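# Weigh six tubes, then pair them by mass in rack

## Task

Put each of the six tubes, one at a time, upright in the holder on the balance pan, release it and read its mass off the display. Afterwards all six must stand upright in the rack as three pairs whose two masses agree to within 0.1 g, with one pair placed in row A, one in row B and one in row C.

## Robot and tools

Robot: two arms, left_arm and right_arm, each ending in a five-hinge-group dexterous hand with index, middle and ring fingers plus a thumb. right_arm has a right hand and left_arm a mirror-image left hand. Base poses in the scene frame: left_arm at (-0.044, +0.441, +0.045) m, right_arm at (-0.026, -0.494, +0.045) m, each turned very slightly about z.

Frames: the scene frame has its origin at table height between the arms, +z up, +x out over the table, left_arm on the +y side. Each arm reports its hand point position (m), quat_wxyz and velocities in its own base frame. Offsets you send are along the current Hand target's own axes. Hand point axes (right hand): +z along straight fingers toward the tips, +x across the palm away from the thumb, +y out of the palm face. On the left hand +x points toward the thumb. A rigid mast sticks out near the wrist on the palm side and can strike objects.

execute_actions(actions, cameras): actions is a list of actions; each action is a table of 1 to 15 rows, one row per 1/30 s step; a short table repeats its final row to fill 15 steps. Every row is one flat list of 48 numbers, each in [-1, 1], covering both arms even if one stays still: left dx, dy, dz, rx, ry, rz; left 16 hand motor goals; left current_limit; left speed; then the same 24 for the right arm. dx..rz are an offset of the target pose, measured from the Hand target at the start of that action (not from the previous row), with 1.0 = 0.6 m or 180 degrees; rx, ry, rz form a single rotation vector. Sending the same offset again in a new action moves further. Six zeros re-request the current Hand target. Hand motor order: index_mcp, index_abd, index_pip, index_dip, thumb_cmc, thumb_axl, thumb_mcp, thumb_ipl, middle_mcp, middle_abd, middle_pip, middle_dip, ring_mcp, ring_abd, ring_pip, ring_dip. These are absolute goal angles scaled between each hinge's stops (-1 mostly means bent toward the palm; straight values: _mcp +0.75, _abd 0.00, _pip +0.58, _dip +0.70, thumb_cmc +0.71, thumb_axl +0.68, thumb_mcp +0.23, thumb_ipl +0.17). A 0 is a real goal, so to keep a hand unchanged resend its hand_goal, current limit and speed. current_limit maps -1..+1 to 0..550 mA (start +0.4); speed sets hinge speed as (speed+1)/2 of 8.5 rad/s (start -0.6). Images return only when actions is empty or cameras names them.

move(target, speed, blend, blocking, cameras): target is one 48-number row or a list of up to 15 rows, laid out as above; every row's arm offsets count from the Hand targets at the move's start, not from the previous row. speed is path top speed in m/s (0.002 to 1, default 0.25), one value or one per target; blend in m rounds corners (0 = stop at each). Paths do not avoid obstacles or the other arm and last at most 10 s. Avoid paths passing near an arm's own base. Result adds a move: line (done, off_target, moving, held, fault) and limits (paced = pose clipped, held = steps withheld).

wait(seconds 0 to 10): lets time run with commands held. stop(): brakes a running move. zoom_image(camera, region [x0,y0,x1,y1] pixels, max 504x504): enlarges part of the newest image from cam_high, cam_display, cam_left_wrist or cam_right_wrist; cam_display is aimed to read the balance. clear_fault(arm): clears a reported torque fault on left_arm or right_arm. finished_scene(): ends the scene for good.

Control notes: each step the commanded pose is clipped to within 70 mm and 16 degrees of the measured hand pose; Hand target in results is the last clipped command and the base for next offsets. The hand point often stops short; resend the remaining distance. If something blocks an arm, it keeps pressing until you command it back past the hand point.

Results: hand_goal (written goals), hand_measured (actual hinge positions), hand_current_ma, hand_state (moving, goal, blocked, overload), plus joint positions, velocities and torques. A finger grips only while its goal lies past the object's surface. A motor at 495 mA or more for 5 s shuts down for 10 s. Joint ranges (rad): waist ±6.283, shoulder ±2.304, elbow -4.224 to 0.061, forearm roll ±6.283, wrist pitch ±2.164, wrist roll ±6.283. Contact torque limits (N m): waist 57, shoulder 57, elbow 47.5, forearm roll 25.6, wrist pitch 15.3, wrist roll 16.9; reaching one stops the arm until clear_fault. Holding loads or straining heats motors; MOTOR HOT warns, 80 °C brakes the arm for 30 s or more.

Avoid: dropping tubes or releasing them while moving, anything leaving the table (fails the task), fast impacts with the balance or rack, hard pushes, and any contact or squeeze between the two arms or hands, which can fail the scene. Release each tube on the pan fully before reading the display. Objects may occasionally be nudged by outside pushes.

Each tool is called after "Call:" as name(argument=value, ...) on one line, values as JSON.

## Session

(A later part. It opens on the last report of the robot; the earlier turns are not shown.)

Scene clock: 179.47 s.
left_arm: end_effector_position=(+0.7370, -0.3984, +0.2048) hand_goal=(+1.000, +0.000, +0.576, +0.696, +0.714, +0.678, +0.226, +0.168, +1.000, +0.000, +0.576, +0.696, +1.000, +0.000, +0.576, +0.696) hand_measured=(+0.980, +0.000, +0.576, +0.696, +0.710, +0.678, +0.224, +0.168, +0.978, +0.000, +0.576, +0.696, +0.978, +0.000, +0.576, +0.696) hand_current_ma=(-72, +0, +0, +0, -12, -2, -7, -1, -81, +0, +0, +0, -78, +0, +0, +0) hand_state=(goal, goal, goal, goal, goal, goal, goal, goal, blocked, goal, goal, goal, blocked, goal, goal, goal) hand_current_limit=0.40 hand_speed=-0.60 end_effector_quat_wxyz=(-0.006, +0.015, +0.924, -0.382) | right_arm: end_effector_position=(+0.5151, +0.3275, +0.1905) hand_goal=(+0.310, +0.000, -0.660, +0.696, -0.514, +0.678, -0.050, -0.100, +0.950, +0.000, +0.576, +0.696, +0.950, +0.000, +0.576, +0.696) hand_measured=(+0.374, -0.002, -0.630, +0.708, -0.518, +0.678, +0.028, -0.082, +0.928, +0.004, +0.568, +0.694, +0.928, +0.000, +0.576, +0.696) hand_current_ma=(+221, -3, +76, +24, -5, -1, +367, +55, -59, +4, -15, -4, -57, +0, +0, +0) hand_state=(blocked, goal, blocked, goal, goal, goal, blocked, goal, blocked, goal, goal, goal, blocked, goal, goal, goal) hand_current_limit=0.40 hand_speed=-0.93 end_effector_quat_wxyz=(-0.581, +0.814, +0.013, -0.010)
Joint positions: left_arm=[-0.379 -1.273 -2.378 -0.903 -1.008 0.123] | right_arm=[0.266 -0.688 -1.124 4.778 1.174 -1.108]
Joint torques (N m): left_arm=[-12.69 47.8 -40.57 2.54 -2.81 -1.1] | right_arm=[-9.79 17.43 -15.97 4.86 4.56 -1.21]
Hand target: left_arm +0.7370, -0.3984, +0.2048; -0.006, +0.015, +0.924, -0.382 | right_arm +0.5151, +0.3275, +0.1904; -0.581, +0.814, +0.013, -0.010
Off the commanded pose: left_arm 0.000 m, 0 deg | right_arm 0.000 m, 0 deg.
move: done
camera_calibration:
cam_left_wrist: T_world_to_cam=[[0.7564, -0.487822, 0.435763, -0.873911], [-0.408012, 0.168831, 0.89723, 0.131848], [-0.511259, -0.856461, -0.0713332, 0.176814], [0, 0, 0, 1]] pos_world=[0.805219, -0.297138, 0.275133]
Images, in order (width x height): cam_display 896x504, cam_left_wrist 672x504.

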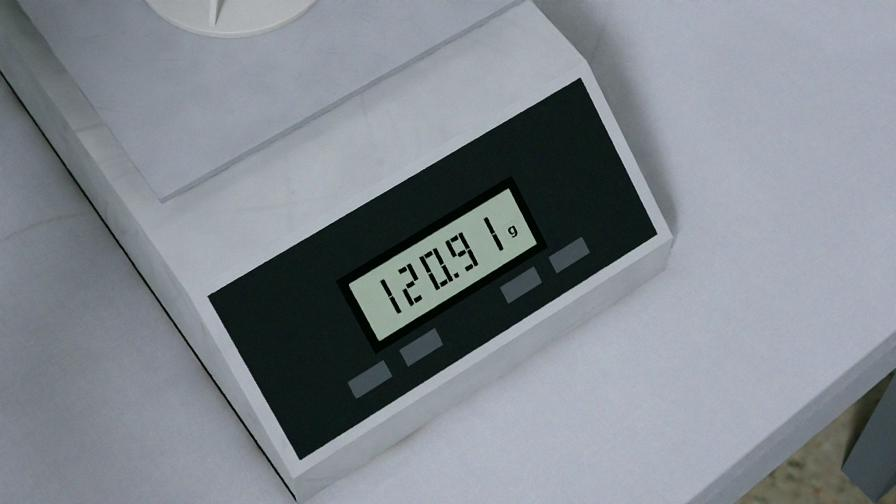

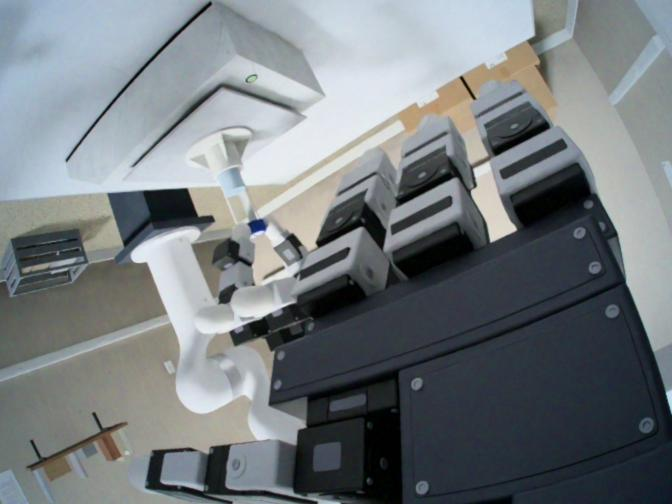

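Call:
execute_actions(actions=[[[0,0,0,0,0,0,1,0,0.576,0.696,0.714,0.678,0.226,0.168,1,0,0.576,0.696,1,0,0.576,0.696,0.4,-0.6, 0,-0.0016,-0.0005,0,0,0,0.38,0,-0.65,0.696,-0.514,0.678,0.02,-0.085,0.95,0,0.576,0.696,0.95,0,0.576,0.696,0.4,-0.93]],[[0,0,0,0,0,0,1,0,0.576,0.696,0.714,0.678,0.226,0.168,1,0,0.576,0.696,1,0,0.576,0.696,0.4,-0.6, 0,0,0,0,0,0,0.45,0,-0.68,0.696,-0.514,0.678,0.09,-0.081,0.95,0,0.576,0.696,0.95,0,0.576,0.696,0.4,-0.88]],[[0,0,0,0,0,0,1,0,0.576,0.696,0.714,0.678,0.226,0.168,1,0,0.576,0.696,1,0,0.576,0.696,0.4,-0.6, 0,0,0,0,0,0,0.53,0,-0.70,0.696,-0.514,0.678,0.15,-0.081,0.95,0,0.576,0.696,0.95,0,0.576,0.696,0.4,-0.82]]], cameras=[])

Call:
wait(seconds=0.7, cameras=["cam_display","cam_right_wrist"])

Call:
zoom_image(camera="cam_display", region=[336, 176, 556, 356])

Scene clock: 181.77 s.
left_arm: end_effector_position=(+0.7370, -0.3984, +0.2048) hand_goal=(+1.000, +0.000, +0.576, +0.696, +0.714, +0.678, +0.226, +0.168, +1.000, +0.000, +0.576, +0.696, +1.000, +0.000, +0.576, +0.696) hand_measured=(+0.980, +0.000, +0.576, +0.696, +0.710, +0.678, +0.224, +0.168, +0.978, +0.000, +0.576, +0.696, +0.978, +0.000, +0.576, +0.696) hand_current_ma=(-72, +0, +0, +0, -12, -2, -7, -1, -81, +0, +0, +0, -78, +0, +0, +0) hand_state=(goal, goal, goal, goal, goal, goal, goal, goal, blocked, goal, goal, goal, blocked, goal, goal, goal) hand_current_limit=0.40 hand_speed=-0.60 end_effector_quat_wxyz=(-0.006, +0.015, +0.924, -0.382) | right_arm: end_effector_position=(+0.5151, +0.3275, +0.1914) hand_goal=(+0.530, +0.000, -0.700, +0.696, -0.514, +0.678, +0.150, -0.080, +0.950, +0.000, +0.576, +0.696, +0.950, +0.000, +0.576, +0.696) hand_measured=(+0.518, -0.002, -0.694, +0.698, -0.518, +0.678, +0.146, -0.078, +0.928, +0.004, +0.568, +0.694, +0.928, +0.000, +0.576, +0.696) hand_current_ma=(-28, -3, +9, +4, -5, -1, -7, +5, -59, +4, -15, -4, -57, +0, +0, +0) hand_state=(goal, goal, goal, goal, goal, goal, goal, goal, blocked, goal, goal, goal, blocked, goal, goal, goal) hand_current_limit=0.40 hand_speed=-0.82 end_effector_quat_wxyz=(-0.581, +0.814, +0.013, -0.010)
Joint positions: left_arm=[-0.379 -1.273 -2.378 -0.903 -1.008 0.123] | right_arm=[0.266 -0.687 -1.124 4.778 1.173 -1.107]
Joint torques (N m): left_arm=[-12.62 47.64 -40.56 2.2 -2.76 -1.14] | right_arm=[7.28 45.6 -8.91 -3.57 -1.87 1.12]
Hand target: left_arm +0.7370, -0.3984, +0.2048; -0.006, +0.015, +0.924, -0.382 | right_arm +0.5151, +0.3275, +0.1914; -0.581, +0.814, +0.013, -0.010
Off the commanded pose: left_arm 0.000 m, 0 deg | right_arm 0.000 m, 0 deg.
Step readings (end_effector_position of left_arm | right_arm):
0: (+0.7370, -0.3984, +0.2048) | (+0.5151, +0.3275, +0.1904)
1: (+0.7370, -0.3984, +0.2048) | (+0.5151, +0.3275, +0.1904)
2: (+0.7370, -0.3984, +0.2048) | (+0.5151, +0.3275, +0.1905)
4: (+0.7370, -0.3984, +0.2048) | (+0.5152, +0.3275, +0.1909)
8: (+0.7370, -0.3984, +0.2048) | (+0.5152, +0.3275, +0.1913)
15: (+0.7370, -0.3984, +0.2048) | (+0.5152, +0.3275, +0.1914)
16: (+0.7370, -0.3984, +0.2048) | (+0.5151, +0.3275, +0.1914)
17: (+0.7370, -0.3984, +0.2048) | (+0.5151, +0.3275, +0.1914)
19: (+0.7370, -0.3984, +0.2048) | (+0.5151, +0.3275, +0.1914)
23: (+0.7370, -0.3984, +0.2048) | (+0.5151, +0.3275, +0.1914)
30: (+0.7370, -0.3984, +0.2048) | (+0.5151, +0.3275, +0.1914)
31: (+0.7370, -0.3984, +0.2048) | (+0.5151, +0.3275, +0.1914)
32: (+0.7370, -0.3984, +0.2048) | (+0.5151, +0.3275, +0.1914)
34: (+0.7370, -0.3984, +0.2048) | (+0.5151, +0.3275, +0.1914)
38: (+0.7370, -0.3984, +0.2048) | (+0.5151, +0.3275, +0.1914)
45: (+0.7370, -0.3984, +0.2048) | (+0.5151, +0.3275, +0.1914)
No camera images: "cameras" was empty.

Scene clock: 182.47 s.
left_arm: end_effector_position=(+0.7370, -0.3984, +0.2048) hand_goal=(+1.000, +0.000, +0.576, +0.696, +0.714, +0.678, +0.226, +0.168, +1.000, +0.000, +0.576, +0.696, +1.000, +0.000, +0.576, +0.696) hand_measured=(+0.980, +0.000, +0.576, +0.696, +0.710, +0.678, +0.224, +0.168, +0.978, +0.000, +0.576, +0.696, +0.978, +0.000, +0.576, +0.696) hand_current_ma=(-72, +0, +0, +0, -12, -2, -7, -1, -81, +0, +0, +0, -78, +0, +0, +0) hand_state=(goal, goal, goal, goal, goal, goal, goal, goal, blocked, goal, goal, goal, blocked, goal, goal, goal) hand_current_limit=0.40 hand_speed=-0.60 end_effector_quat_wxyz=(-0.006, +0.015, +0.924, -0.382) | right_arm: end_effector_position=(+0.5151, +0.3275, +0.1914) hand_goal=(+0.530, +0.000, -0.700, +0.696, -0.514, +0.678, +0.150, -0.080, +0.950, +0.000, +0.576, +0.696, +0.950, +0.000, +0.576, +0.696) hand_measured=(+0.518, -0.002, -0.694, +0.698, -0.518, +0.678, +0.146, -0.078, +0.928, +0.004, +0.568, +0.694, +0.928, +0.000, +0.576, +0.696) hand_current_ma=(-28, -3, +9, +4, -5, -1, -7, +5, -59, +4, -15, -4, -57, +0, +0, +0) hand_state=(goal, goal, goal, goal, goal, goal, goal, goal, blocked, goal, goal, goal, blocked, goal, goal, goal) hand_current_limit=0.40 hand_speed=-0.82 end_effector_quat_wxyz=(-0.581, +0.814, +0.013, -0.010)
Joint positions: left_arm=[-0.379 -1.273 -2.378 -0.903 -1.008 0.123] | right_arm=[0.266 -0.687 -1.124 4.778 1.173 -1.107]
Joint torques (N m): left_arm=[-13.68 48.3 -41.09 2.58 -2.8 -1.12] | right_arm=[11.12 45.34 -9.13 -3.62 -1.84 1.15]
Hand target: left_arm +0.7370, -0.3984, +0.2048; -0.006, +0.015, +0.924, -0.382 | right_arm +0.5151, +0.3275, +0.1914; -0.581, +0.814, +0.013, -0.010
Off the commanded pose: left_arm 0.000 m, 0 deg | right_arm 0.000 m, 0 deg.
wait: 0.70 s; at rest by 0.17 s
camera_calibration:
cam_right_wrist: T_world_to_cam=[[-0.765884, -0.27083, -0.583158, 0.622695], [-0.387709, -0.529006, 0.754874, 0.182052], [-0.512937, 0.804241, 0.300154, 0.0694515], [0, 0, 0, 1]] pos_world=[0.58312, 0.209095, 0.204858]
Images, in order (width x height): cam_display 896x504, cam_right_wrist 672x504.

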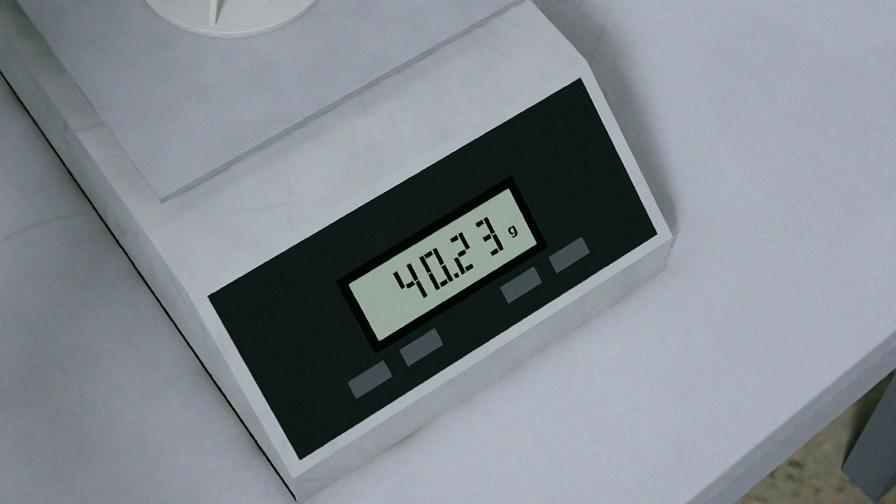

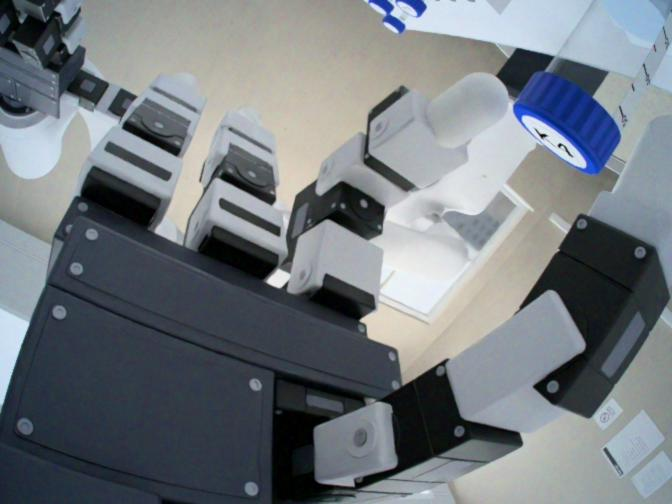

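Scaled by 2.291.

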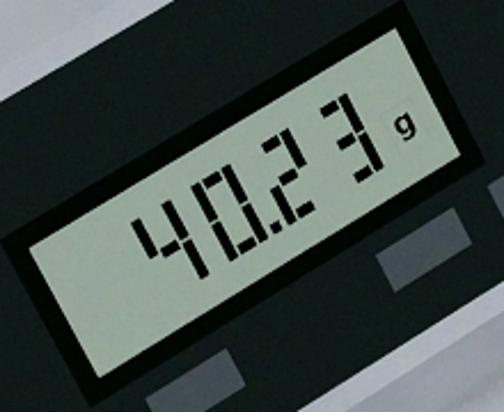

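Call:
move(target=[0,0,0,0,0,0,1,0,0.576,0.696,0.714,0.678,0.226,0.168,1,0,0.576,0.696,1,0,0.576,0.696,0.4,-0.6, 0,0.0043,0.0045,-0.0278,0,0,0.53,0,-0.70,0.696,-0.514,0.678,0.15,-0.081,0.95,0,0.576,0.696,0.95,0,0.576,0.696,0.4,-0.82], speed=0.15, cameras=[])

Call:
execute_actions(actions=[[[0,0,0,0,0,0,1,0,0.576,0.696,0.714,0.678,0.226,0.168,1,0,0.576,0.696,1,0,0.576,0.696,0.4,-0.6, 0,0,0,0,0,0,0.43,0,-0.69,0.696,-0.514,0.678,0.05,-0.09,0.95,0,0.576,0.696,0.95,0,0.576,0.696,0.4,-0.88]],[[0,0,0,0,0,0,1,0,0.576,0.696,0.714,0.678,0.226,0.168,1,0,0.576,0.696,1,0,0.576,0.696,0.4,-0.6, 0,0,0,0,0,0,0.38,0,-0.68,0.696,-0.514,0.678,0.0,-0.1,0.95,0,0.576,0.696,0.95,0,0.576,0.696,0.4,-0.93]],[[0,0,0,0,0,0,1,0,0.576,0.696,0.714,0.678,0.226,0.168,1,0,0.576,0.696,1,0,0.576,0.696,0.4,-0.6, 0,0,0,0,0,0,0.31,0,-0.68,0.696,-0.514,0.678,-0.05,-0.1,0.95,0,0.576,0.696,0.95,0,0.576,0.696,0.4,-0.93]]], cameras=["cam_right_wrist"])

Scene clock: 185.47 s.
left_arm: end_effector_position=(+0.7370, -0.3984, +0.2048) hand_goal=(+1.000, +0.000, +0.576, +0.696, +0.714, +0.678, +0.226, +0.168, +1.000, +0.000, +0.576, +0.696, +1.000, +0.000, +0.576, +0.696) hand_measured=(+0.980, +0.000, +0.576, +0.696, +0.710, +0.678, +0.224, +0.168, +0.978, +0.000, +0.576, +0.696, +0.978, +0.000, +0.576, +0.696) hand_current_ma=(-72, +0, +0, +0, -12, -2, -7, -1, -81, +0, +0, +0, -78, +0, +0, +0) hand_state=(goal, goal, goal, goal, goal, goal, goal, goal, blocked, goal, goal, goal, blocked, goal, goal, goal) hand_current_limit=0.40 hand_speed=-0.60 end_effector_quat_wxyz=(-0.006, +0.015, +0.924, -0.382) | right_arm: end_effector_position=(+0.5151, +0.3292, +0.1880) hand_goal=(+0.530, +0.000, -0.700, +0.696, -0.514, +0.678, +0.150, -0.080, +0.950, +0.000, +0.576, +0.696, +0.950, +0.000, +0.576, +0.696) hand_measured=(+0.518, -0.002, -0.694, +0.698, -0.518, +0.678, +0.146, -0.078, +0.928, +0.004, +0.568, +0.694, +0.928, +0.000, +0.576, +0.696) hand_current_ma=(-26, -3, +9, +4, -5, -1, -7, +4, -59, +4, -15, -4, -57, +0, +0, +0) hand_state=(goal, goal, goal, goal, goal, goal, goal, goal, blocked, goal, goal, goal, blocked, goal, goal, goal) hand_current_limit=0.40 hand_speed=-0.82 end_effector_quat_wxyz=(-0.545, +0.838, +0.013, -0.009)
Joint positions: left_arm=[-0.379 -1.273 -2.378 -0.903 -1.008 0.123] | right_arm=[0.292 -0.672 -1.135 4.745 1.083 -1.059]
Joint torques (N m): left_arm=[-13.15 46.85 -40.67 2.57 -2.88 -1.24] | right_arm=[12.86 46.71 -17.57 -3.73 -2.01 1.3]
Hand target: left_arm +0.7370, -0.3984, +0.2048; -0.006, +0.015, +0.924, -0.382 | right_arm +0.5151, +0.3292, +0.1881; -0.545, +0.838, +0.013, -0.009
Off the commanded pose: left_arm 0.000 m, 0 deg | right_arm 0.000 m, 0 deg.
move: done
No camera images: "cameras" was empty.

Scene clock: 187.17 s.
left_arm: end_effector_position=(+0.7370, -0.3984, +0.2048) hand_goal=(+1.000, +0.000, +0.576, +0.696, +0.714, +0.678, +0.226, +0.168, +1.000, +0.000, +0.576, +0.696, +1.000, +0.000, +0.576, +0.696) hand_measured=(+0.980, +0.000, +0.576, +0.696, +0.710, +0.678, +0.224, +0.168, +0.978, +0.000, +0.576, +0.696, +0.978, +0.000, +0.576, +0.696) hand_current_ma=(-72, +0, +0, +0, -12, -2, -7, -1, -81, +0, +0, +0, -78, +0, +0, +0) hand_state=(goal, goal, goal, goal, goal, goal, goal, goal, blocked, goal, goal, goal, blocked, goal, goal, goal) hand_current_limit=0.40 hand_speed=-0.60 end_effector_quat_wxyz=(-0.006, +0.015, +0.924, -0.382) | right_arm: end_effector_position=(+0.5151, +0.3292, +0.1881) hand_goal=(+0.310, +0.000, -0.680, +0.696, -0.514, +0.678, -0.050, -0.100, +0.950, +0.000, +0.576, +0.696, +0.950, +0.000, +0.576, +0.696) hand_measured=(+0.386, -0.002, -0.670, +0.698, -0.518, +0.678, +0.040, -0.082, +0.928, +0.004, +0.568, +0.694, +0.928, +0.000, +0.576, +0.696) hand_current_ma=(+269, -3, +21, +4, -5, -1, +385, +55, -59, +4, -15, -4, -57, +0, +0, +0) hand_state=(blocked, goal, goal, goal, goal, goal, blocked, goal, blocked, goal, goal, goal, blocked, goal, goal, goal) hand_current_limit=0.40 hand_speed=-0.93 end_effector_quat_wxyz=(-0.545, +0.838, +0.013, -0.009)
Joint positions: left_arm=[-0.379 -1.273 -2.378 -0.903 -1.008 0.123] | right_arm=[0.292 -0.672 -1.135 4.745 1.083 -1.059]
Joint torques (N m): left_arm=[-14.43 47.21 -40.85 2.74 -2.88 -1.17] | right_arm=[12.53 44.61 -15.91 -3.48 -1.83 1.1]
Hand target: left_arm +0.7370, -0.3984, +0.2048; -0.006, +0.015, +0.924, -0.382 | right_arm +0.5151, +0.3292, +0.1881; -0.545, +0.838, +0.013, -0.009
Off the commanded pose: left_arm 0.000 m, 0 deg | right_arm 0.000 m, 0 deg.
Step readings (end_effector_position of left_arm | right_arm):
0: (+0.7370, -0.3984, +0.2048) | (+0.5151, +0.3292, +0.1880)
1: (+0.7370, -0.3984, +0.2048) | (+0.5151, +0.3292, +0.1880)
2: (+0.7370, -0.3984, +0.2048) | (+0.5151, +0.3292, +0.1881)
4: (+0.7370, -0.3984, +0.2048) | (+0.5151, +0.3292, +0.1881)
8: (+0.7370, -0.3984, +0.2048) | (+0.5151, +0.3292, +0.1881)
15: (+0.7370, -0.3984, +0.2048) | (+0.5151, +0.3292, +0.1881)
16: (+0.7370, -0.3984, +0.2048) | (+0.5151, +0.3292, +0.1881)
17: (+0.7370, -0.3984, +0.2048) | (+0.5151, +0.3292, +0.1881)
19: (+0.7370, -0.3984, +0.2048) | (+0.5151, +0.3292, +0.1881)
23: (+0.7370, -0.3984, +0.2048) | (+0.5151, +0.3292, +0.1881)
30: (+0.7370, -0.3984, +0.2048) | (+0.5151, +0.3292, +0.1881)
31: (+0.7370, -0.3984, +0.2048) | (+0.5151, +0.3292, +0.1881)
32: (+0.7370, -0.3984, +0.2048) | (+0.5151, +0.3292, +0.1881)
34: (+0.7370, -0.3984, +0.2048) | (+0.5151, +0.3292, +0.1881)
38: (+0.7370, -0.3984, +0.2048) | (+0.5151, +0.3292, +0.1881)
45: (+0.7370, -0.3984, +0.2048) | (+0.5151, +0.3292, +0.1881)
camera_calibration:
cam_right_wrist: T_world_to_cam=[[-0.76426, -0.320771, -0.559475, 0.632388], [-0.389891, -0.461214, 0.797036, 0.156311], [-0.513704, 0.827277, 0.227422, 0.0754708], [0, 0, 0, 1]] pos_world=[0.583022, 0.212509, 0.212057]
Images, in order (width x height): cam_right_wrist 672x504.

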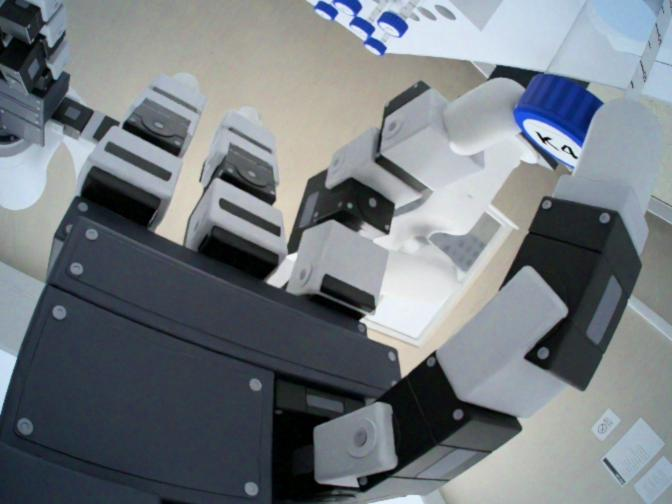

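Call:
move(target=[[0,0.1,-0.13,0,0,0,1,0,0.576,0.696,0.714,0.678,0.226,0.168,1,0,0.576,0.696,1,0,0.576,0.696,0.4,-0.6, 0,-0.0792,-0.0352,0,0,0,0.31,0,-0.68,0.696,-0.514,0.678,-0.05,-0.1,0.95,0,0.576,0.696,0.95,0,0.576,0.696,0.4,-0.93],[0,0.3583,-0.4762,0,0,0,1,0,0.576,0.696,0.714,0.678,0.226,0.168,1,0,0.576,0.696,1,0,0.576,0.696,0.4,-0.6, -0.1577,-0.3519,0.5774,0,0,0,0.31,0,-0.68,0.696,-0.514,0.678,-0.05,-0.1,0.95,0,0.576,0.696,0.95,0,0.576,0.696,0.4,-0.93],[0,0.3583,-0.4762,0,0,0,1,0,0.576,0.696,0.714,0.678,0.226,0.168,1,0,0.576,0.696,1,0,0.576,0.696,0.4,-0.6, -0.1577,-0.2072,0.6419,0,0,0,0.31,0,-0.68,0.696,-0.514,0.678,-0.05,-0.1,0.95,0,0.576,0.696,0.95,0,0.576,0.696,0.4,-0.93]], speed=[0.12,0.25,0.12], blend=[0.01,0.005,0], cameras=["cam_high","cam_display","cam_right_wrist"])

Call:
zoom_image(camera="cam_high", region=[400, 170, 520, 290])

Scene clock: 191.87 s.
left_arm: end_effector_position=(+0.7483, -0.0446, +0.2552) hand_goal=(+1.000, +0.000, +0.576, +0.696, +0.714, +0.678, +0.226, +0.168, +1.000, +0.000, +0.576, +0.696, +1.000, +0.000, +0.576, +0.696) hand_measured=(+0.980, +0.000, +0.576, +0.696, +0.710, +0.678, +0.224, +0.168, +0.978, +0.000, +0.576, +0.696, +0.980, +0.000, +0.576, +0.696) hand_current_ma=(-72, +0, +0, +0, -12, -2, -7, -1, -81, +0, +0, +0, -78, +0, +0, +0) hand_state=(goal, goal, goal, goal, goal, goal, goal, goal, blocked, goal, goal, goal, blocked, goal, goal, goal) hand_current_limit=0.40 hand_speed=-0.60 end_effector_quat_wxyz=(-0.006, +0.015, +0.924, -0.382) | right_arm: end_effector_position=(+0.4075, +0.7284, +0.1453) hand_goal=(+0.310, +0.000, -0.680, +0.696, -0.514, +0.678, -0.050, -0.100, +0.950, +0.000, +0.576, +0.696, +0.950, +0.000, +0.576, +0.696) hand_measured=(+0.378, -0.002, -0.654, +0.706, -0.518, +0.678, +0.040, -0.082, +0.928, +0.004, +0.568, +0.694, +0.928, +0.000, +0.576, +0.696) hand_current_ma=(+234, -3, +62, +19, -5, -1, +385, +58, -59, +4, -15, -4, -57, +0, +0, +0) hand_state=(blocked, goal, blocked, goal, goal, goal, blocked, goal, blocked, goal, goal, goal, blocked, goal, goal, goal) hand_current_limit=0.40 hand_speed=-0.93 end_effector_quat_wxyz=(-0.545, +0.838, +0.013, -0.009)
Joint positions: left_arm=[0.064 -1.027 -2.048 -0.834 -1.253 0.467] | right_arm=[0.912 -1.037 -1.682 5.212 0.726 -0.954]
Joint torques (N m): left_arm=[9.32 42.8 -39.93 2.27 -3.21 0.81] | right_arm=[13.41 29.2 -19.59 5.43 4.87 -1.41]
Hand target: left_arm +0.7483, -0.0446, +0.2552; -0.006, +0.015, +0.924, -0.382 | right_arm +0.4075, +0.7284, +0.1452; -0.545, +0.838, +0.013, -0.009
Off the commanded pose: left_arm 0.000 m, 0 deg | right_arm 0.000 m, 0 deg.
move: done
camera_calibration:
cam_right_wrist: T_world_to_cam=[[-0.764248, -0.320756, -0.559501, 0.654217], [-0.389915, -0.461224, 0.797018, 0.332563], [-0.513704, 0.827277, 0.227422, -0.300236], [0, 0, 0, 1]] pos_world=[0.475422, 0.611609, 0.169257]
Images, in order (width x height): cam_high 896x504, cam_display 896x504, cam_right_wrist 672x504.

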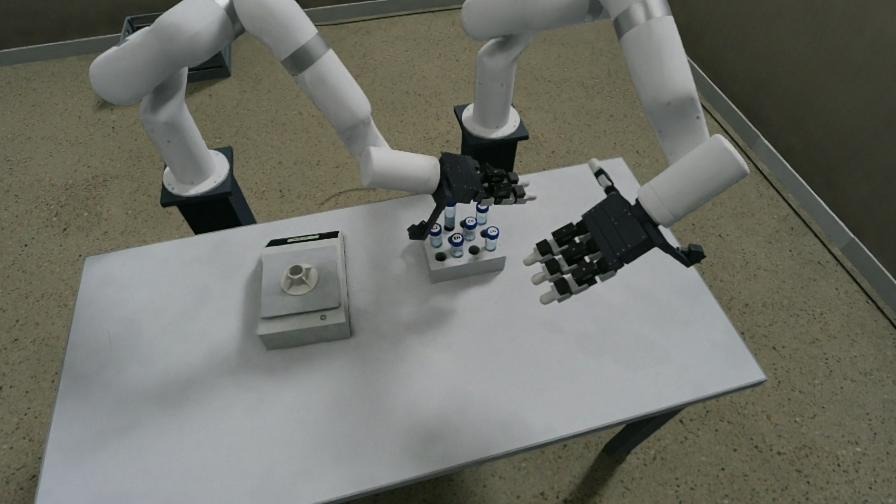

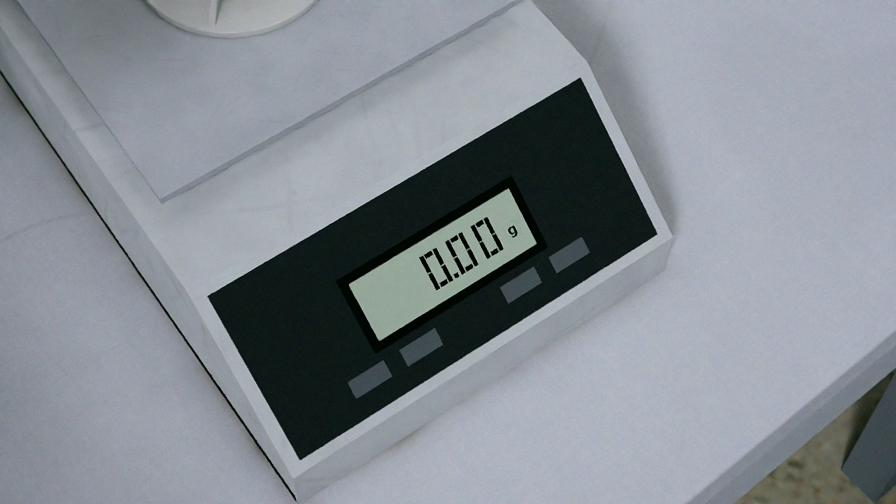

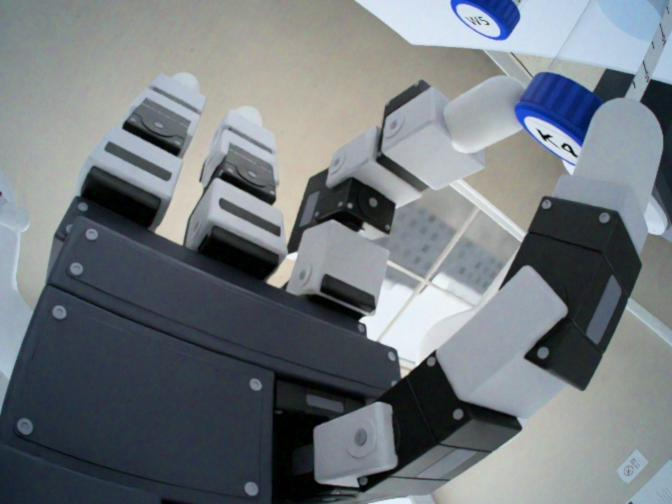

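Scaled by 4.200.

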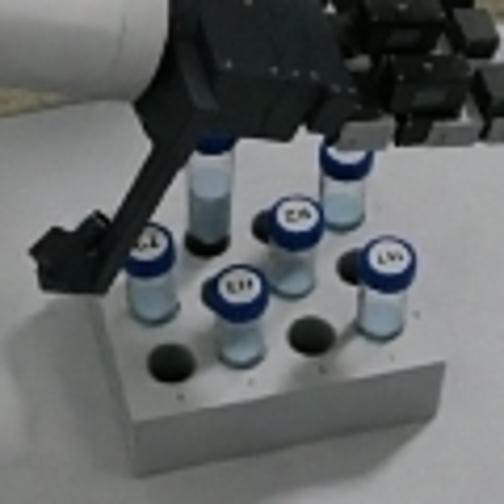

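Call:
move(target=[0,0,0,0,0,0,1,0,0.576,0.696,0.714,0.678,0.226,0.168,1,0,0.576,0.696,1,0,0.576,0.696,0.4,-0.6, 0,0.0804,0.0358,0,0,0,0.31,0,-0.68,0.696,-0.514,0.678,-0.05,-0.1,0.95,0,0.576,0.696,0.95,0,0.576,0.696,0.4,-0.93], speed=0.06, cameras=["cam_high"])

Call:
execute_actions(actions=[[[0,0,0,0,0,0,1,0,0.576,0.696,0.714,0.678,0.226,0.168,1,0,0.576,0.696,1,0,0.576,0.696,0.4,-0.6, 0,0,0,0,0,0,0.38,0,-0.67,0.696,-0.514,0.678,0.02,-0.085,0.95,0,0.576,0.696,0.95,0,0.576,0.696,0.4,-0.93]],[[0,0,0,0,0,0,1,0,0.576,0.696,0.714,0.678,0.226,0.168,1,0,0.576,0.696,1,0,0.576,0.696,0.4,-0.6, 0,0,0,0,0,0,0.44,0,-0.68,0.696,-0.514,0.678,0.08,-0.081,0.95,0,0.576,0.696,0.95,0,0.576,0.696,0.4,-0.88]],[[0,0,0,0,0,0,1,0,0.576,0.696,0.714,0.678,0.226,0.168,1,0,0.576,0.696,1,0,0.576,0.696,0.4,-0.6, 0,0,0,0,0,0,0.50,0,-0.70,0.696,-0.514,0.678,0.15,-0.081,0.95,0,0.576,0.696,0.95,0,0.576,0.696,0.4,-0.82]]], cameras=["cam_right_wrist","cam_high"])

Call:
zoom_image(camera="cam_high", region=[400, 170, 520, 290])

Scene clock: 193.93 s.
left_arm: end_effector_position=(+0.7483, -0.0446, +0.2552) hand_goal=(+1.000, +0.000, +0.576, +0.696, +0.714, +0.678, +0.226, +0.168, +1.000, +0.000, +0.576, +0.696, +1.000, +0.000, +0.576, +0.696) hand_measured=(+0.980, +0.000, +0.576, +0.696, +0.710, +0.678, +0.224, +0.168, +0.978, +0.000, +0.576, +0.696, +0.980, +0.000, +0.576, +0.696) hand_current_ma=(-72, +0, +0, +0, -12, -2, -7, -1, -81, +0, +0, +0, -78, +0, +0, +0) hand_state=(goal, goal, goal, goal, goal, goal, goal, goal, blocked, goal, goal, goal, blocked, goal, goal, goal) hand_current_limit=0.40 hand_speed=-0.60 end_effector_quat_wxyz=(-0.006, +0.015, +0.924, -0.382) | right_arm: end_effector_position=(+0.4074, +0.7284, +0.0925) hand_goal=(+0.310, +0.000, -0.680, +0.696, -0.514, +0.678, -0.050, -0.100, +0.950, +0.000, +0.576, +0.696, +0.950, +0.000, +0.576, +0.696) hand_measured=(+0.378, -0.002, -0.658, +0.702, -0.518, +0.678, +0.040, -0.082, +0.928, +0.004, +0.568, +0.694, +0.928, +0.000, +0.576, +0.696) hand_current_ma=(+233, -3, +49, +10, -5, -1, +385, +58, -59, +4, -15, -4, -57, +0, +0, +0) hand_state=(blocked, goal, blocked, goal, goal, goal, blocked, goal, blocked, goal, goal, goal, blocked, goal, goal, goal) hand_current_limit=0.40 hand_speed=-0.93 end_effector_quat_wxyz=(-0.545, +0.838, +0.013, -0.009)
Joint positions: left_arm=[0.064 -1.027 -2.048 -0.834 -1.253 0.467] | right_arm=[0.912 -1.124 -1.708 5.27 0.757 -1.033]
Joint torques (N m): left_arm=[10.05 43.46 -40.03 2.41 -3.09 0.84] | right_arm=[13.11 28.1 -16.99 4.75 4.23 -1.58]
Hand target: left_arm +0.7483, -0.0446, +0.2552; -0.006, +0.015, +0.924, -0.382 | right_arm +0.4074, +0.7284, +0.0924; -0.545, +0.838, +0.013, -0.009
Off the commanded pose: left_arm 0.000 m, 0 deg | right_arm 0.000 m, 0 deg.
move: done
Images, in order (width x height): cam_high 896x504.

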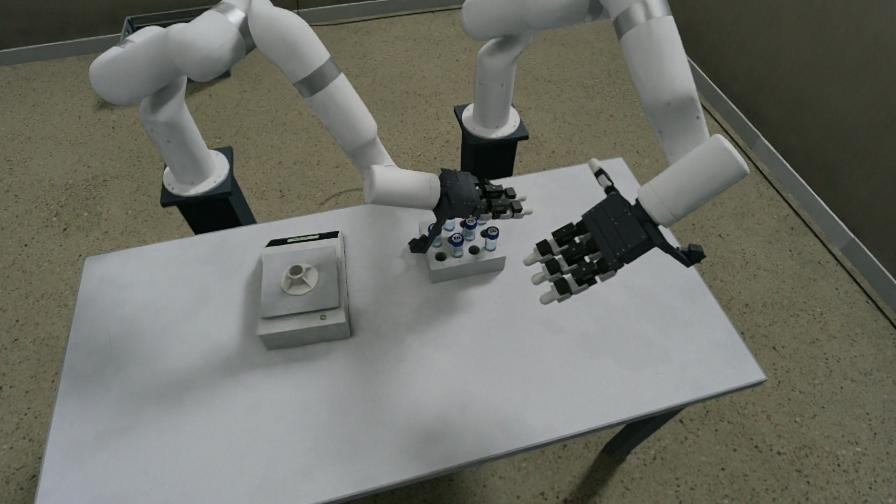

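Scene clock: 195.63 s.
left_arm: end_effector_position=(+0.7483, -0.0446, +0.2552) hand_goal=(+1.000, +0.000, +0.576, +0.696, +0.714, +0.678, +0.226, +0.168, +1.000, +0.000, +0.576, +0.696, +1.000, +0.000, +0.576, +0.696) hand_measured=(+0.980, +0.000, +0.576, +0.696, +0.710, +0.678, +0.224, +0.168, +0.978, +0.000, +0.576, +0.696, +0.980, +0.000, +0.576, +0.696) hand_current_ma=(-72, +0, +0, +0, -12, -2, -7, -1, -81, +0, +0, +0, -78, +0, +0, +0) hand_state=(goal, goal, goal, goal, goal, goal, goal, goal, blocked, goal, goal, goal, blocked, goal, goal, goal) hand_current_limit=0.40 hand_speed=-0.60 end_effector_quat_wxyz=(-0.006, +0.015, +0.924, -0.382) | right_arm: end_effector_position=(+0.4074, +0.7284, +0.0924) hand_goal=(+0.500, +0.000, -0.700, +0.696, -0.514, +0.678, +0.150, -0.080, +0.950, +0.000, +0.576, +0.696, +0.950, +0.000, +0.576, +0.696) hand_measured=(+0.488, -0.002, -0.694, +0.698, -0.518, +0.678, +0.146, -0.078, +0.928, +0.004, +0.568, +0.694, +0.928, +0.000, +0.576, +0.696) hand_current_ma=(-24, -3, +10, +4, -5, -1, -9, +5, -59, +4, -15, -4, -57, +0, +0, +0) hand_state=(goal, goal, goal, goal, goal, goal, goal, goal, blocked, goal, goal, goal, blocked, goal, goal, goal) hand_current_limit=0.40 hand_speed=-0.82 end_effector_quat_wxyz=(-0.545, +0.838, +0.013, -0.009)
Joint positions: left_arm=[0.064 -1.027 -2.048 -0.834 -1.253 0.467] | right_arm=[0.912 -1.125 -1.708 5.27 0.757 -1.033]
Joint torques (N m): left_arm=[10.04 42.86 -40.01 2.86 -3.02 0.9] | right_arm=[12.57 38.35 -16.95 5.23 3.3 -1.02]
Hand target: left_arm +0.7483, -0.0446, +0.2552; -0.006, +0.015, +0.924, -0.382 | right_arm +0.4074, +0.7284, +0.0924; -0.545, +0.838, +0.013, -0.009
Off the commanded pose: left_arm 0.000 m, 0 deg | right_arm 0.000 m, 0 deg.
Step readings (end_effector_position of left_arm | right_arm):
0: (+0.7483, -0.0446, +0.2552) | (+0.4074, +0.7284, +0.0925)
1: (+0.7483, -0.0446, +0.2552) | (+0.4074, +0.7284, +0.0925)
2: (+0.7483, -0.0446, +0.2552) | (+0.4074, +0.7284, +0.0924)
4: (+0.7483, -0.0446, +0.2552) | (+0.4074, +0.7284, +0.0924)
8: (+0.7483, -0.0446, +0.2552) | (+0.4074, +0.7284, +0.0924)
15: (+0.7483, -0.0446, +0.2552) | (+0.4074, +0.7284, +0.0924)
16: (+0.7483, -0.0446, +0.2552) | (+0.4074, +0.7284, +0.0924)
17: (+0.7483, -0.0446, +0.2552) | (+0.4074, +0.7284, +0.0924)
19: (+0.7483, -0.0446, +0.2552) | (+0.4074, +0.7284, +0.0924)
23: (+0.7483, -0.0446, +0.2552) | (+0.4074, +0.7284, +0.0924)
30: (+0.7483, -0.0446, +0.2552) | (+0.4074, +0.7284, +0.0924)
31: (+0.7483, -0.0446, +0.2552) | (+0.4074, +0.7284, +0.0924)
32: (+0.7483, -0.0446, +0.2552) | (+0.4074, +0.7284, +0.0924)
34: (+0.7483, -0.0446, +0.2552) | (+0.4074, +0.7284, +0.0924)
38: (+0.7483, -0.0446, +0.2552) | (+0.4074, +0.7284, +0.0924)
45: (+0.7483, -0.0446, +0.2552) | (+0.4074, +0.7284, +0.0924)
camera_calibration:
cam_right_wrist: T_world_to_cam=[[-0.76426, -0.320771, -0.559475, 0.624631], [-0.389891, -0.461214, 0.797036, 0.374705], [-0.513704, 0.827277, 0.227422, -0.288206], [0, 0, 0, 1]] pos_world=[0.475422, 0.611609, 0.116357]
Images, in order (width x height): cam_high 896x504, cam_right_wrist 672x504.

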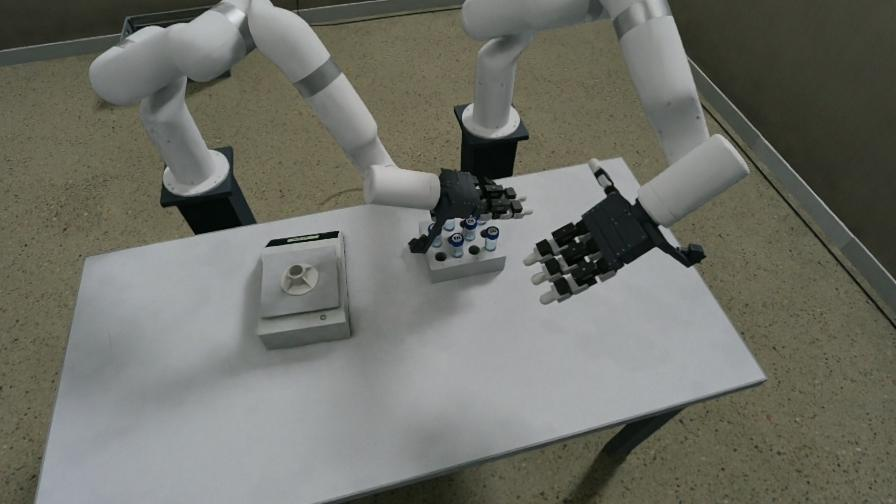

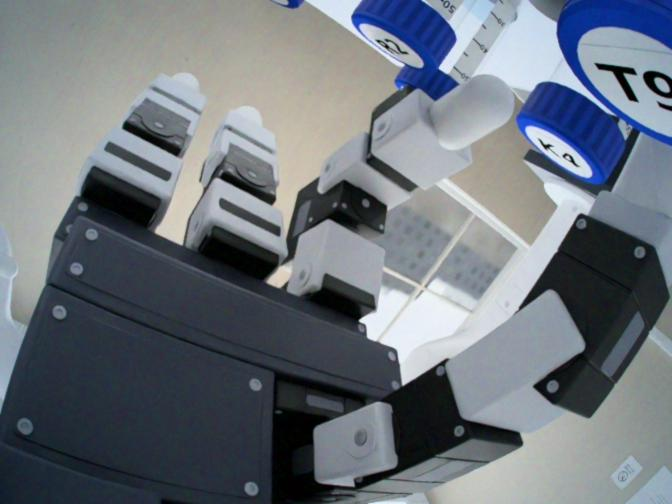

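Scaled by 4.200.

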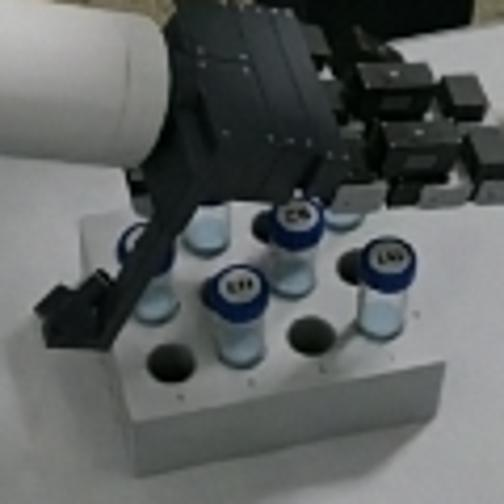

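Call:
move(target=[[0,0,0,0,0,0,1,0,0.576,0.696,0.714,0.678,0.226,0.168,1,0,0.576,0.696,1,0,0.576,0.696,0.4,-0.6, 0,-0.0685,-0.0305,0,0,0,0.50,0,-0.70,0.696,-0.514,0.678,0.15,-0.081,0.95,0,0.576,0.696,0.95,0,0.576,0.696,0.4,-0.82],[0,0,0,0,0,0,1,0,0.576,0.696,0.714,0.678,0.226,0.168,1,0,0.576,0.696,1,0,0.576,0.696,0.4,-0.6, 0.152,-0.067,-0.0338,0,0,0,0.50,0,-0.70,0.696,-0.514,0.678,0.15,-0.081,0.95,0,0.576,0.696,0.95,0,0.576,0.696,0.4,-0.82],[0,0,0,0,0,0,1,0,0.576,0.696,0.714,0.678,0.226,0.168,1,0,0.576,0.696,1,0,0.576,0.696,0.4,-0.6, 0.152,0.0012,-0.0035,0,0,0,0.50,0,-0.70,0.696,-0.514,0.678,0.15,-0.081,0.95,0,0.576,0.696,0.95,0,0.576,0.696,0.4,-0.82]], speed=[0.12,0.15,0.07], blend=[0.005,0.005,0], cameras=["cam_high","cam_right_wrist"])

Call:
zoom_image(camera="cam_right_wrist", region=[420, 0, 672, 200])

Call:
zoom_image(camera="cam_high", region=[400, 180, 520, 290])

Scene clock: 198.67 s.
left_arm: end_effector_position=(+0.7483, -0.0446, +0.2552) hand_goal=(+1.000, +0.000, +0.576, +0.696, +0.714, +0.678, +0.226, +0.168, +1.000, +0.000, +0.576, +0.696, +1.000, +0.000, +0.576, +0.696) hand_measured=(+0.980, +0.000, +0.576, +0.696, +0.710, +0.678, +0.224, +0.168, +0.978, +0.000, +0.576, +0.696, +0.980, +0.000, +0.576, +0.696) hand_current_ma=(-72, +0, +0, +0, -12, -2, -7, -1, -81, +0, +0, +0, -78, +0, +0, +0) hand_state=(goal, goal, goal, goal, goal, goal, goal, goal, blocked, goal, goal, goal, blocked, goal, goal, goal) hand_current_limit=0.40 hand_speed=-0.60 end_effector_quat_wxyz=(-0.006, +0.015, +0.924, -0.382) | right_arm: end_effector_position=(+0.4987, +0.7291, +0.0926) hand_goal=(+0.500, +0.000, -0.700, +0.696, -0.514, +0.678, +0.150, -0.080, +0.950, +0.000, +0.576, +0.696, +0.950, +0.000, +0.576, +0.696) hand_measured=(+0.490, -0.002, -0.694, +0.698, -0.516, +0.678, +0.146, -0.078, +0.928, +0.002, +0.568, +0.694, +0.928, +0.000, +0.576, +0.696) hand_current_ma=(-21, -3, +9, +4, -3, -1, -8, +4, -58, +3, -15, -4, -57, +0, +0, +0) hand_state=(goal, goal, goal, goal, goal, goal, goal, goal, blocked, goal, goal, goal, blocked, goal, goal, goal) hand_current_limit=0.40 hand_speed=-0.82 end_effector_quat_wxyz=(-0.545, +0.838, +0.013, -0.009)
Joint positions: left_arm=[0.064 -1.027 -2.048 -0.834 -1.253 0.467] | right_arm=[0.819 -1.284 -2.021 5.021 0.744 -0.793]
Joint torques (N m): left_arm=[9.39 43.31 -40.19 2.84 -2.78 0.9] | right_arm=[-8.81 31.61 -20.41 5.38 4.62 -1.21]
Hand target: left_arm +0.7483, -0.0446, +0.2552; -0.006, +0.015, +0.924, -0.382 | right_arm +0.4987, +0.7292, +0.0925; -0.545, +0.838, +0.013, -0.009
Off the commanded pose: left_arm 0.000 m, 0 deg | right_arm 0.000 m, 0 deg.
move: done
camera_calibration:
cam_right_wrist: T_world_to_cam=[[-0.76426, -0.320771, -0.559475, 0.6947], [-0.389891, -0.461214, 0.797036, 0.410473], [-0.513704, 0.827277, 0.227422, -0.242063], [0, 0, 0, 1]] pos_world=[0.566622, 0.612409, 0.116557]
Images, in order (width x height): cam_high 896x504, cam_right_wrist 672x504.

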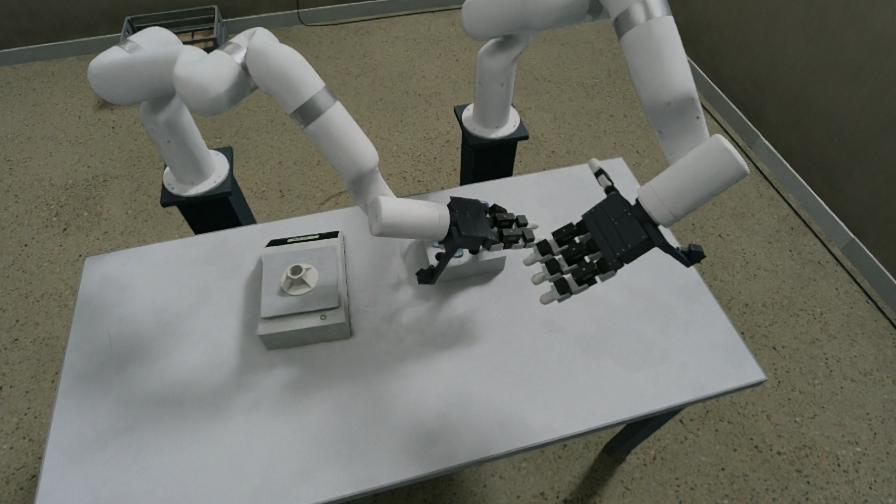

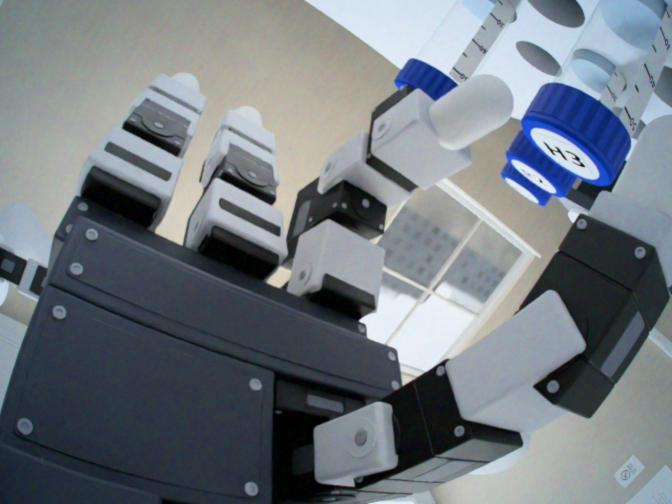

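Scaled by 2.000 from the camera's 672x504 image, which has a finer 960x720 frame.

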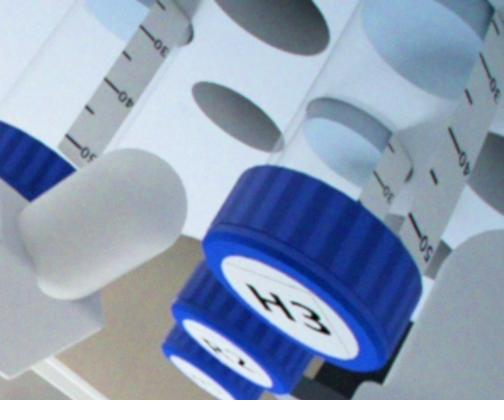

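Scaled by 4.200.

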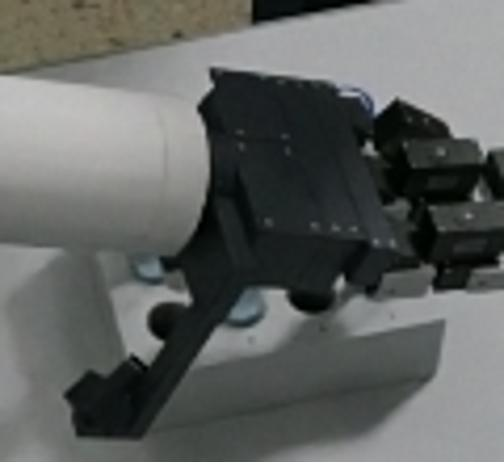

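Call:
execute_actions(actions=[[[0,0,0,0,0,0,1,0,0.576,0.696,0.714,0.678,0.226,0.168,1,0,0.576,0.696,1,0,0.576,0.696,0.4,-0.6, 0,0,0,0,0,0,0.43,0,-0.69,0.696,-0.514,0.678,0.05,-0.09,0.95,0,0.576,0.696,0.95,0,0.576,0.696,0.4,-0.88]],[[0,0,0,0,0,0,1,0,0.576,0.696,0.714,0.678,0.226,0.168,1,0,0.576,0.696,1,0,0.576,0.696,0.4,-0.6, 0,0,0,0,0,0,0.38,0,-0.68,0.696,-0.514,0.678,0.0,-0.1,0.95,0,0.576,0.696,0.95,0,0.576,0.696,0.4,-0.93]],[[0,0,0,0,0,0,1,0,0.576,0.696,0.714,0.678,0.226,0.168,1,0,0.576,0.696,1,0,0.576,0.696,0.4,-0.6, 0,0,0,0,0,0,0.31,0,-0.69,0.696,-0.514,0.678,-0.05,-0.1,0.95,0,0.576,0.696,0.95,0,0.576,0.696,0.4,-0.93]]], cameras=["cam_right_wrist"])

Call:
zoom_image(camera="cam_right_wrist", region=[420, 0, 672, 200])

Scene clock: 200.77 s.
left_arm: end_effector_position=(+0.7483, -0.0446, +0.2552) hand_goal=(+1.000, +0.000, +0.576, +0.696, +0.714, +0.678, +0.226, +0.168, +1.000, +0.000, +0.576, +0.696, +1.000, +0.000, +0.576, +0.696) hand_measured=(+0.980, +0.000, +0.576, +0.696, +0.710, +0.678, +0.224, +0.168, +0.978, +0.000, +0.576, +0.696, +0.980, +0.000, +0.576, +0.696) hand_current_ma=(-72, +0, +0, +0, -12, -2, -7, -1, -81, +0, +0, +0, -78, +0, +0, +0) hand_state=(goal, goal, goal, goal, goal, goal, goal, goal, blocked, goal, goal, goal, blocked, goal, goal, goal) hand_current_limit=0.40 hand_speed=-0.60 end_effector_quat_wxyz=(-0.006, +0.015, +0.924, -0.382) | right_arm: end_effector_position=(+0.4987, +0.7291, +0.0925) hand_goal=(+0.310, +0.000, -0.690, +0.696, -0.514, +0.678, -0.050, -0.100, +0.950, +0.000, +0.576, +0.696, +0.950, +0.000, +0.576, +0.696) hand_measured=(+0.386, -0.002, -0.674, +0.700, -0.516, +0.678, +0.036, -0.086, +0.928, +0.002, +0.568, +0.694, +0.928, +0.000, +0.576, +0.696) hand_current_ma=(+269, -3, +34, +7, -3, -1, +385, +45, -58, +3, -15, -4, -57, +0, +0, +0) hand_state=(blocked, goal, goal, goal, goal, goal, blocked, goal, blocked, goal, goal, goal, blocked, goal, goal, goal) hand_current_limit=0.40 hand_speed=-0.93 end_effector_quat_wxyz=(-0.545, +0.838, +0.013, -0.009)
Joint positions: left_arm=[0.064 -1.027 -2.048 -0.834 -1.253 0.467] | right_arm=[0.819 -1.284 -2.021 5.021 0.744 -0.793]
Joint torques (N m): left_arm=[7.87 43.05 -40.54 2.9 -2.8 0.96] | right_arm=[3.63 33.49 -18.03 5.18 4.06 -1.19]
Hand target: left_arm +0.7483, -0.0446, +0.2552; -0.006, +0.015, +0.924, -0.382 | right_arm +0.4987, +0.7292, +0.0925; -0.545, +0.838, +0.013, -0.009
Off the commanded pose: left_arm 0.000 m, 0 deg | right_arm 0.000 m, 0 deg.
Step readings (end_effector_position of left_arm | right_arm):
0: (+0.7483, -0.0446, +0.2552) | (+0.4987, +0.7291, +0.0925)
1: (+0.7483, -0.0446, +0.2552) | (+0.4987, +0.7291, +0.0925)
2: (+0.7483, -0.0446, +0.2552) | (+0.4987, +0.7291, +0.0925)
4: (+0.7483, -0.0446, +0.2552) | (+0.4987, +0.7291, +0.0925)
8: (+0.7483, -0.0446, +0.2552) | (+0.4987, +0.7291, +0.0925)
15: (+0.7483, -0.0446, +0.2552) | (+0.4987, +0.7291, +0.0925)
16: (+0.7483, -0.0446, +0.2552) | (+0.4987, +0.7291, +0.0925)
17: (+0.7483, -0.0446, +0.2552) | (+0.4987, +0.7291, +0.0925)
19: (+0.7483, -0.0446, +0.2552) | (+0.4987, +0.7291, +0.0925)
23: (+0.7483, -0.0446, +0.2552) | (+0.4987, +0.7291, +0.0925)
30: (+0.7483, -0.0446, +0.2552) | (+0.4987, +0.7291, +0.0925)
31: (+0.7483, -0.0446, +0.2552) | (+0.4987, +0.7291, +0.0925)
32: (+0.7483, -0.0446, +0.2552) | (+0.4987, +0.7291, +0.0925)
34: (+0.7483, -0.0446, +0.2552) | (+0.4987, +0.7291, +0.0925)
38: (+0.7483, -0.0446, +0.2552) | (+0.4987, +0.7291, +0.0925)
45: (+0.7483, -0.0446, +0.2552) | (+0.4987, +0.7291, +0.0925)
camera_calibration:
cam_right_wrist: T_world_to_cam=[[-0.764248, -0.320756, -0.559501, 0.694631], [-0.389915, -0.461224, 0.797018, 0.410575], [-0.513704, 0.827277, 0.227422, -0.242041], [0, 0, 0, 1]] pos_world=[0.566622, 0.612409, 0.116457]
Images, in order (width x height): cam_right_wrist 672x504.

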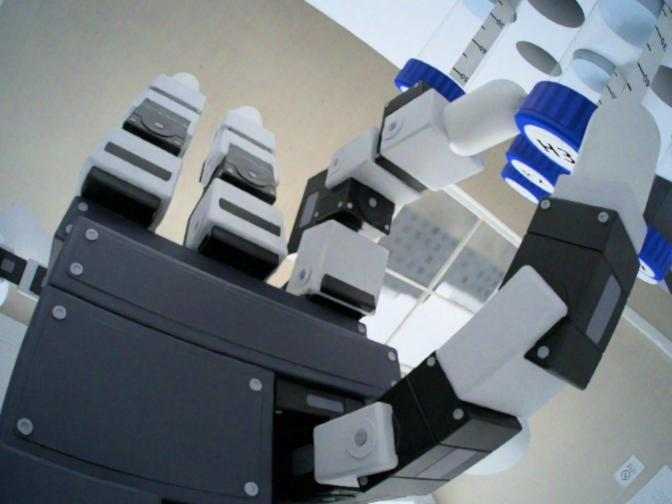

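Scaled by 2.000 from the camera's 672x504 image, which has a finer 960x720 frame.

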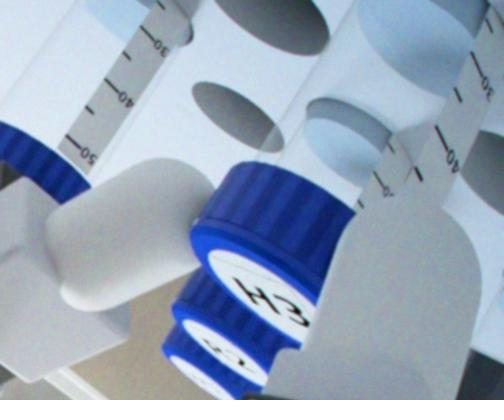

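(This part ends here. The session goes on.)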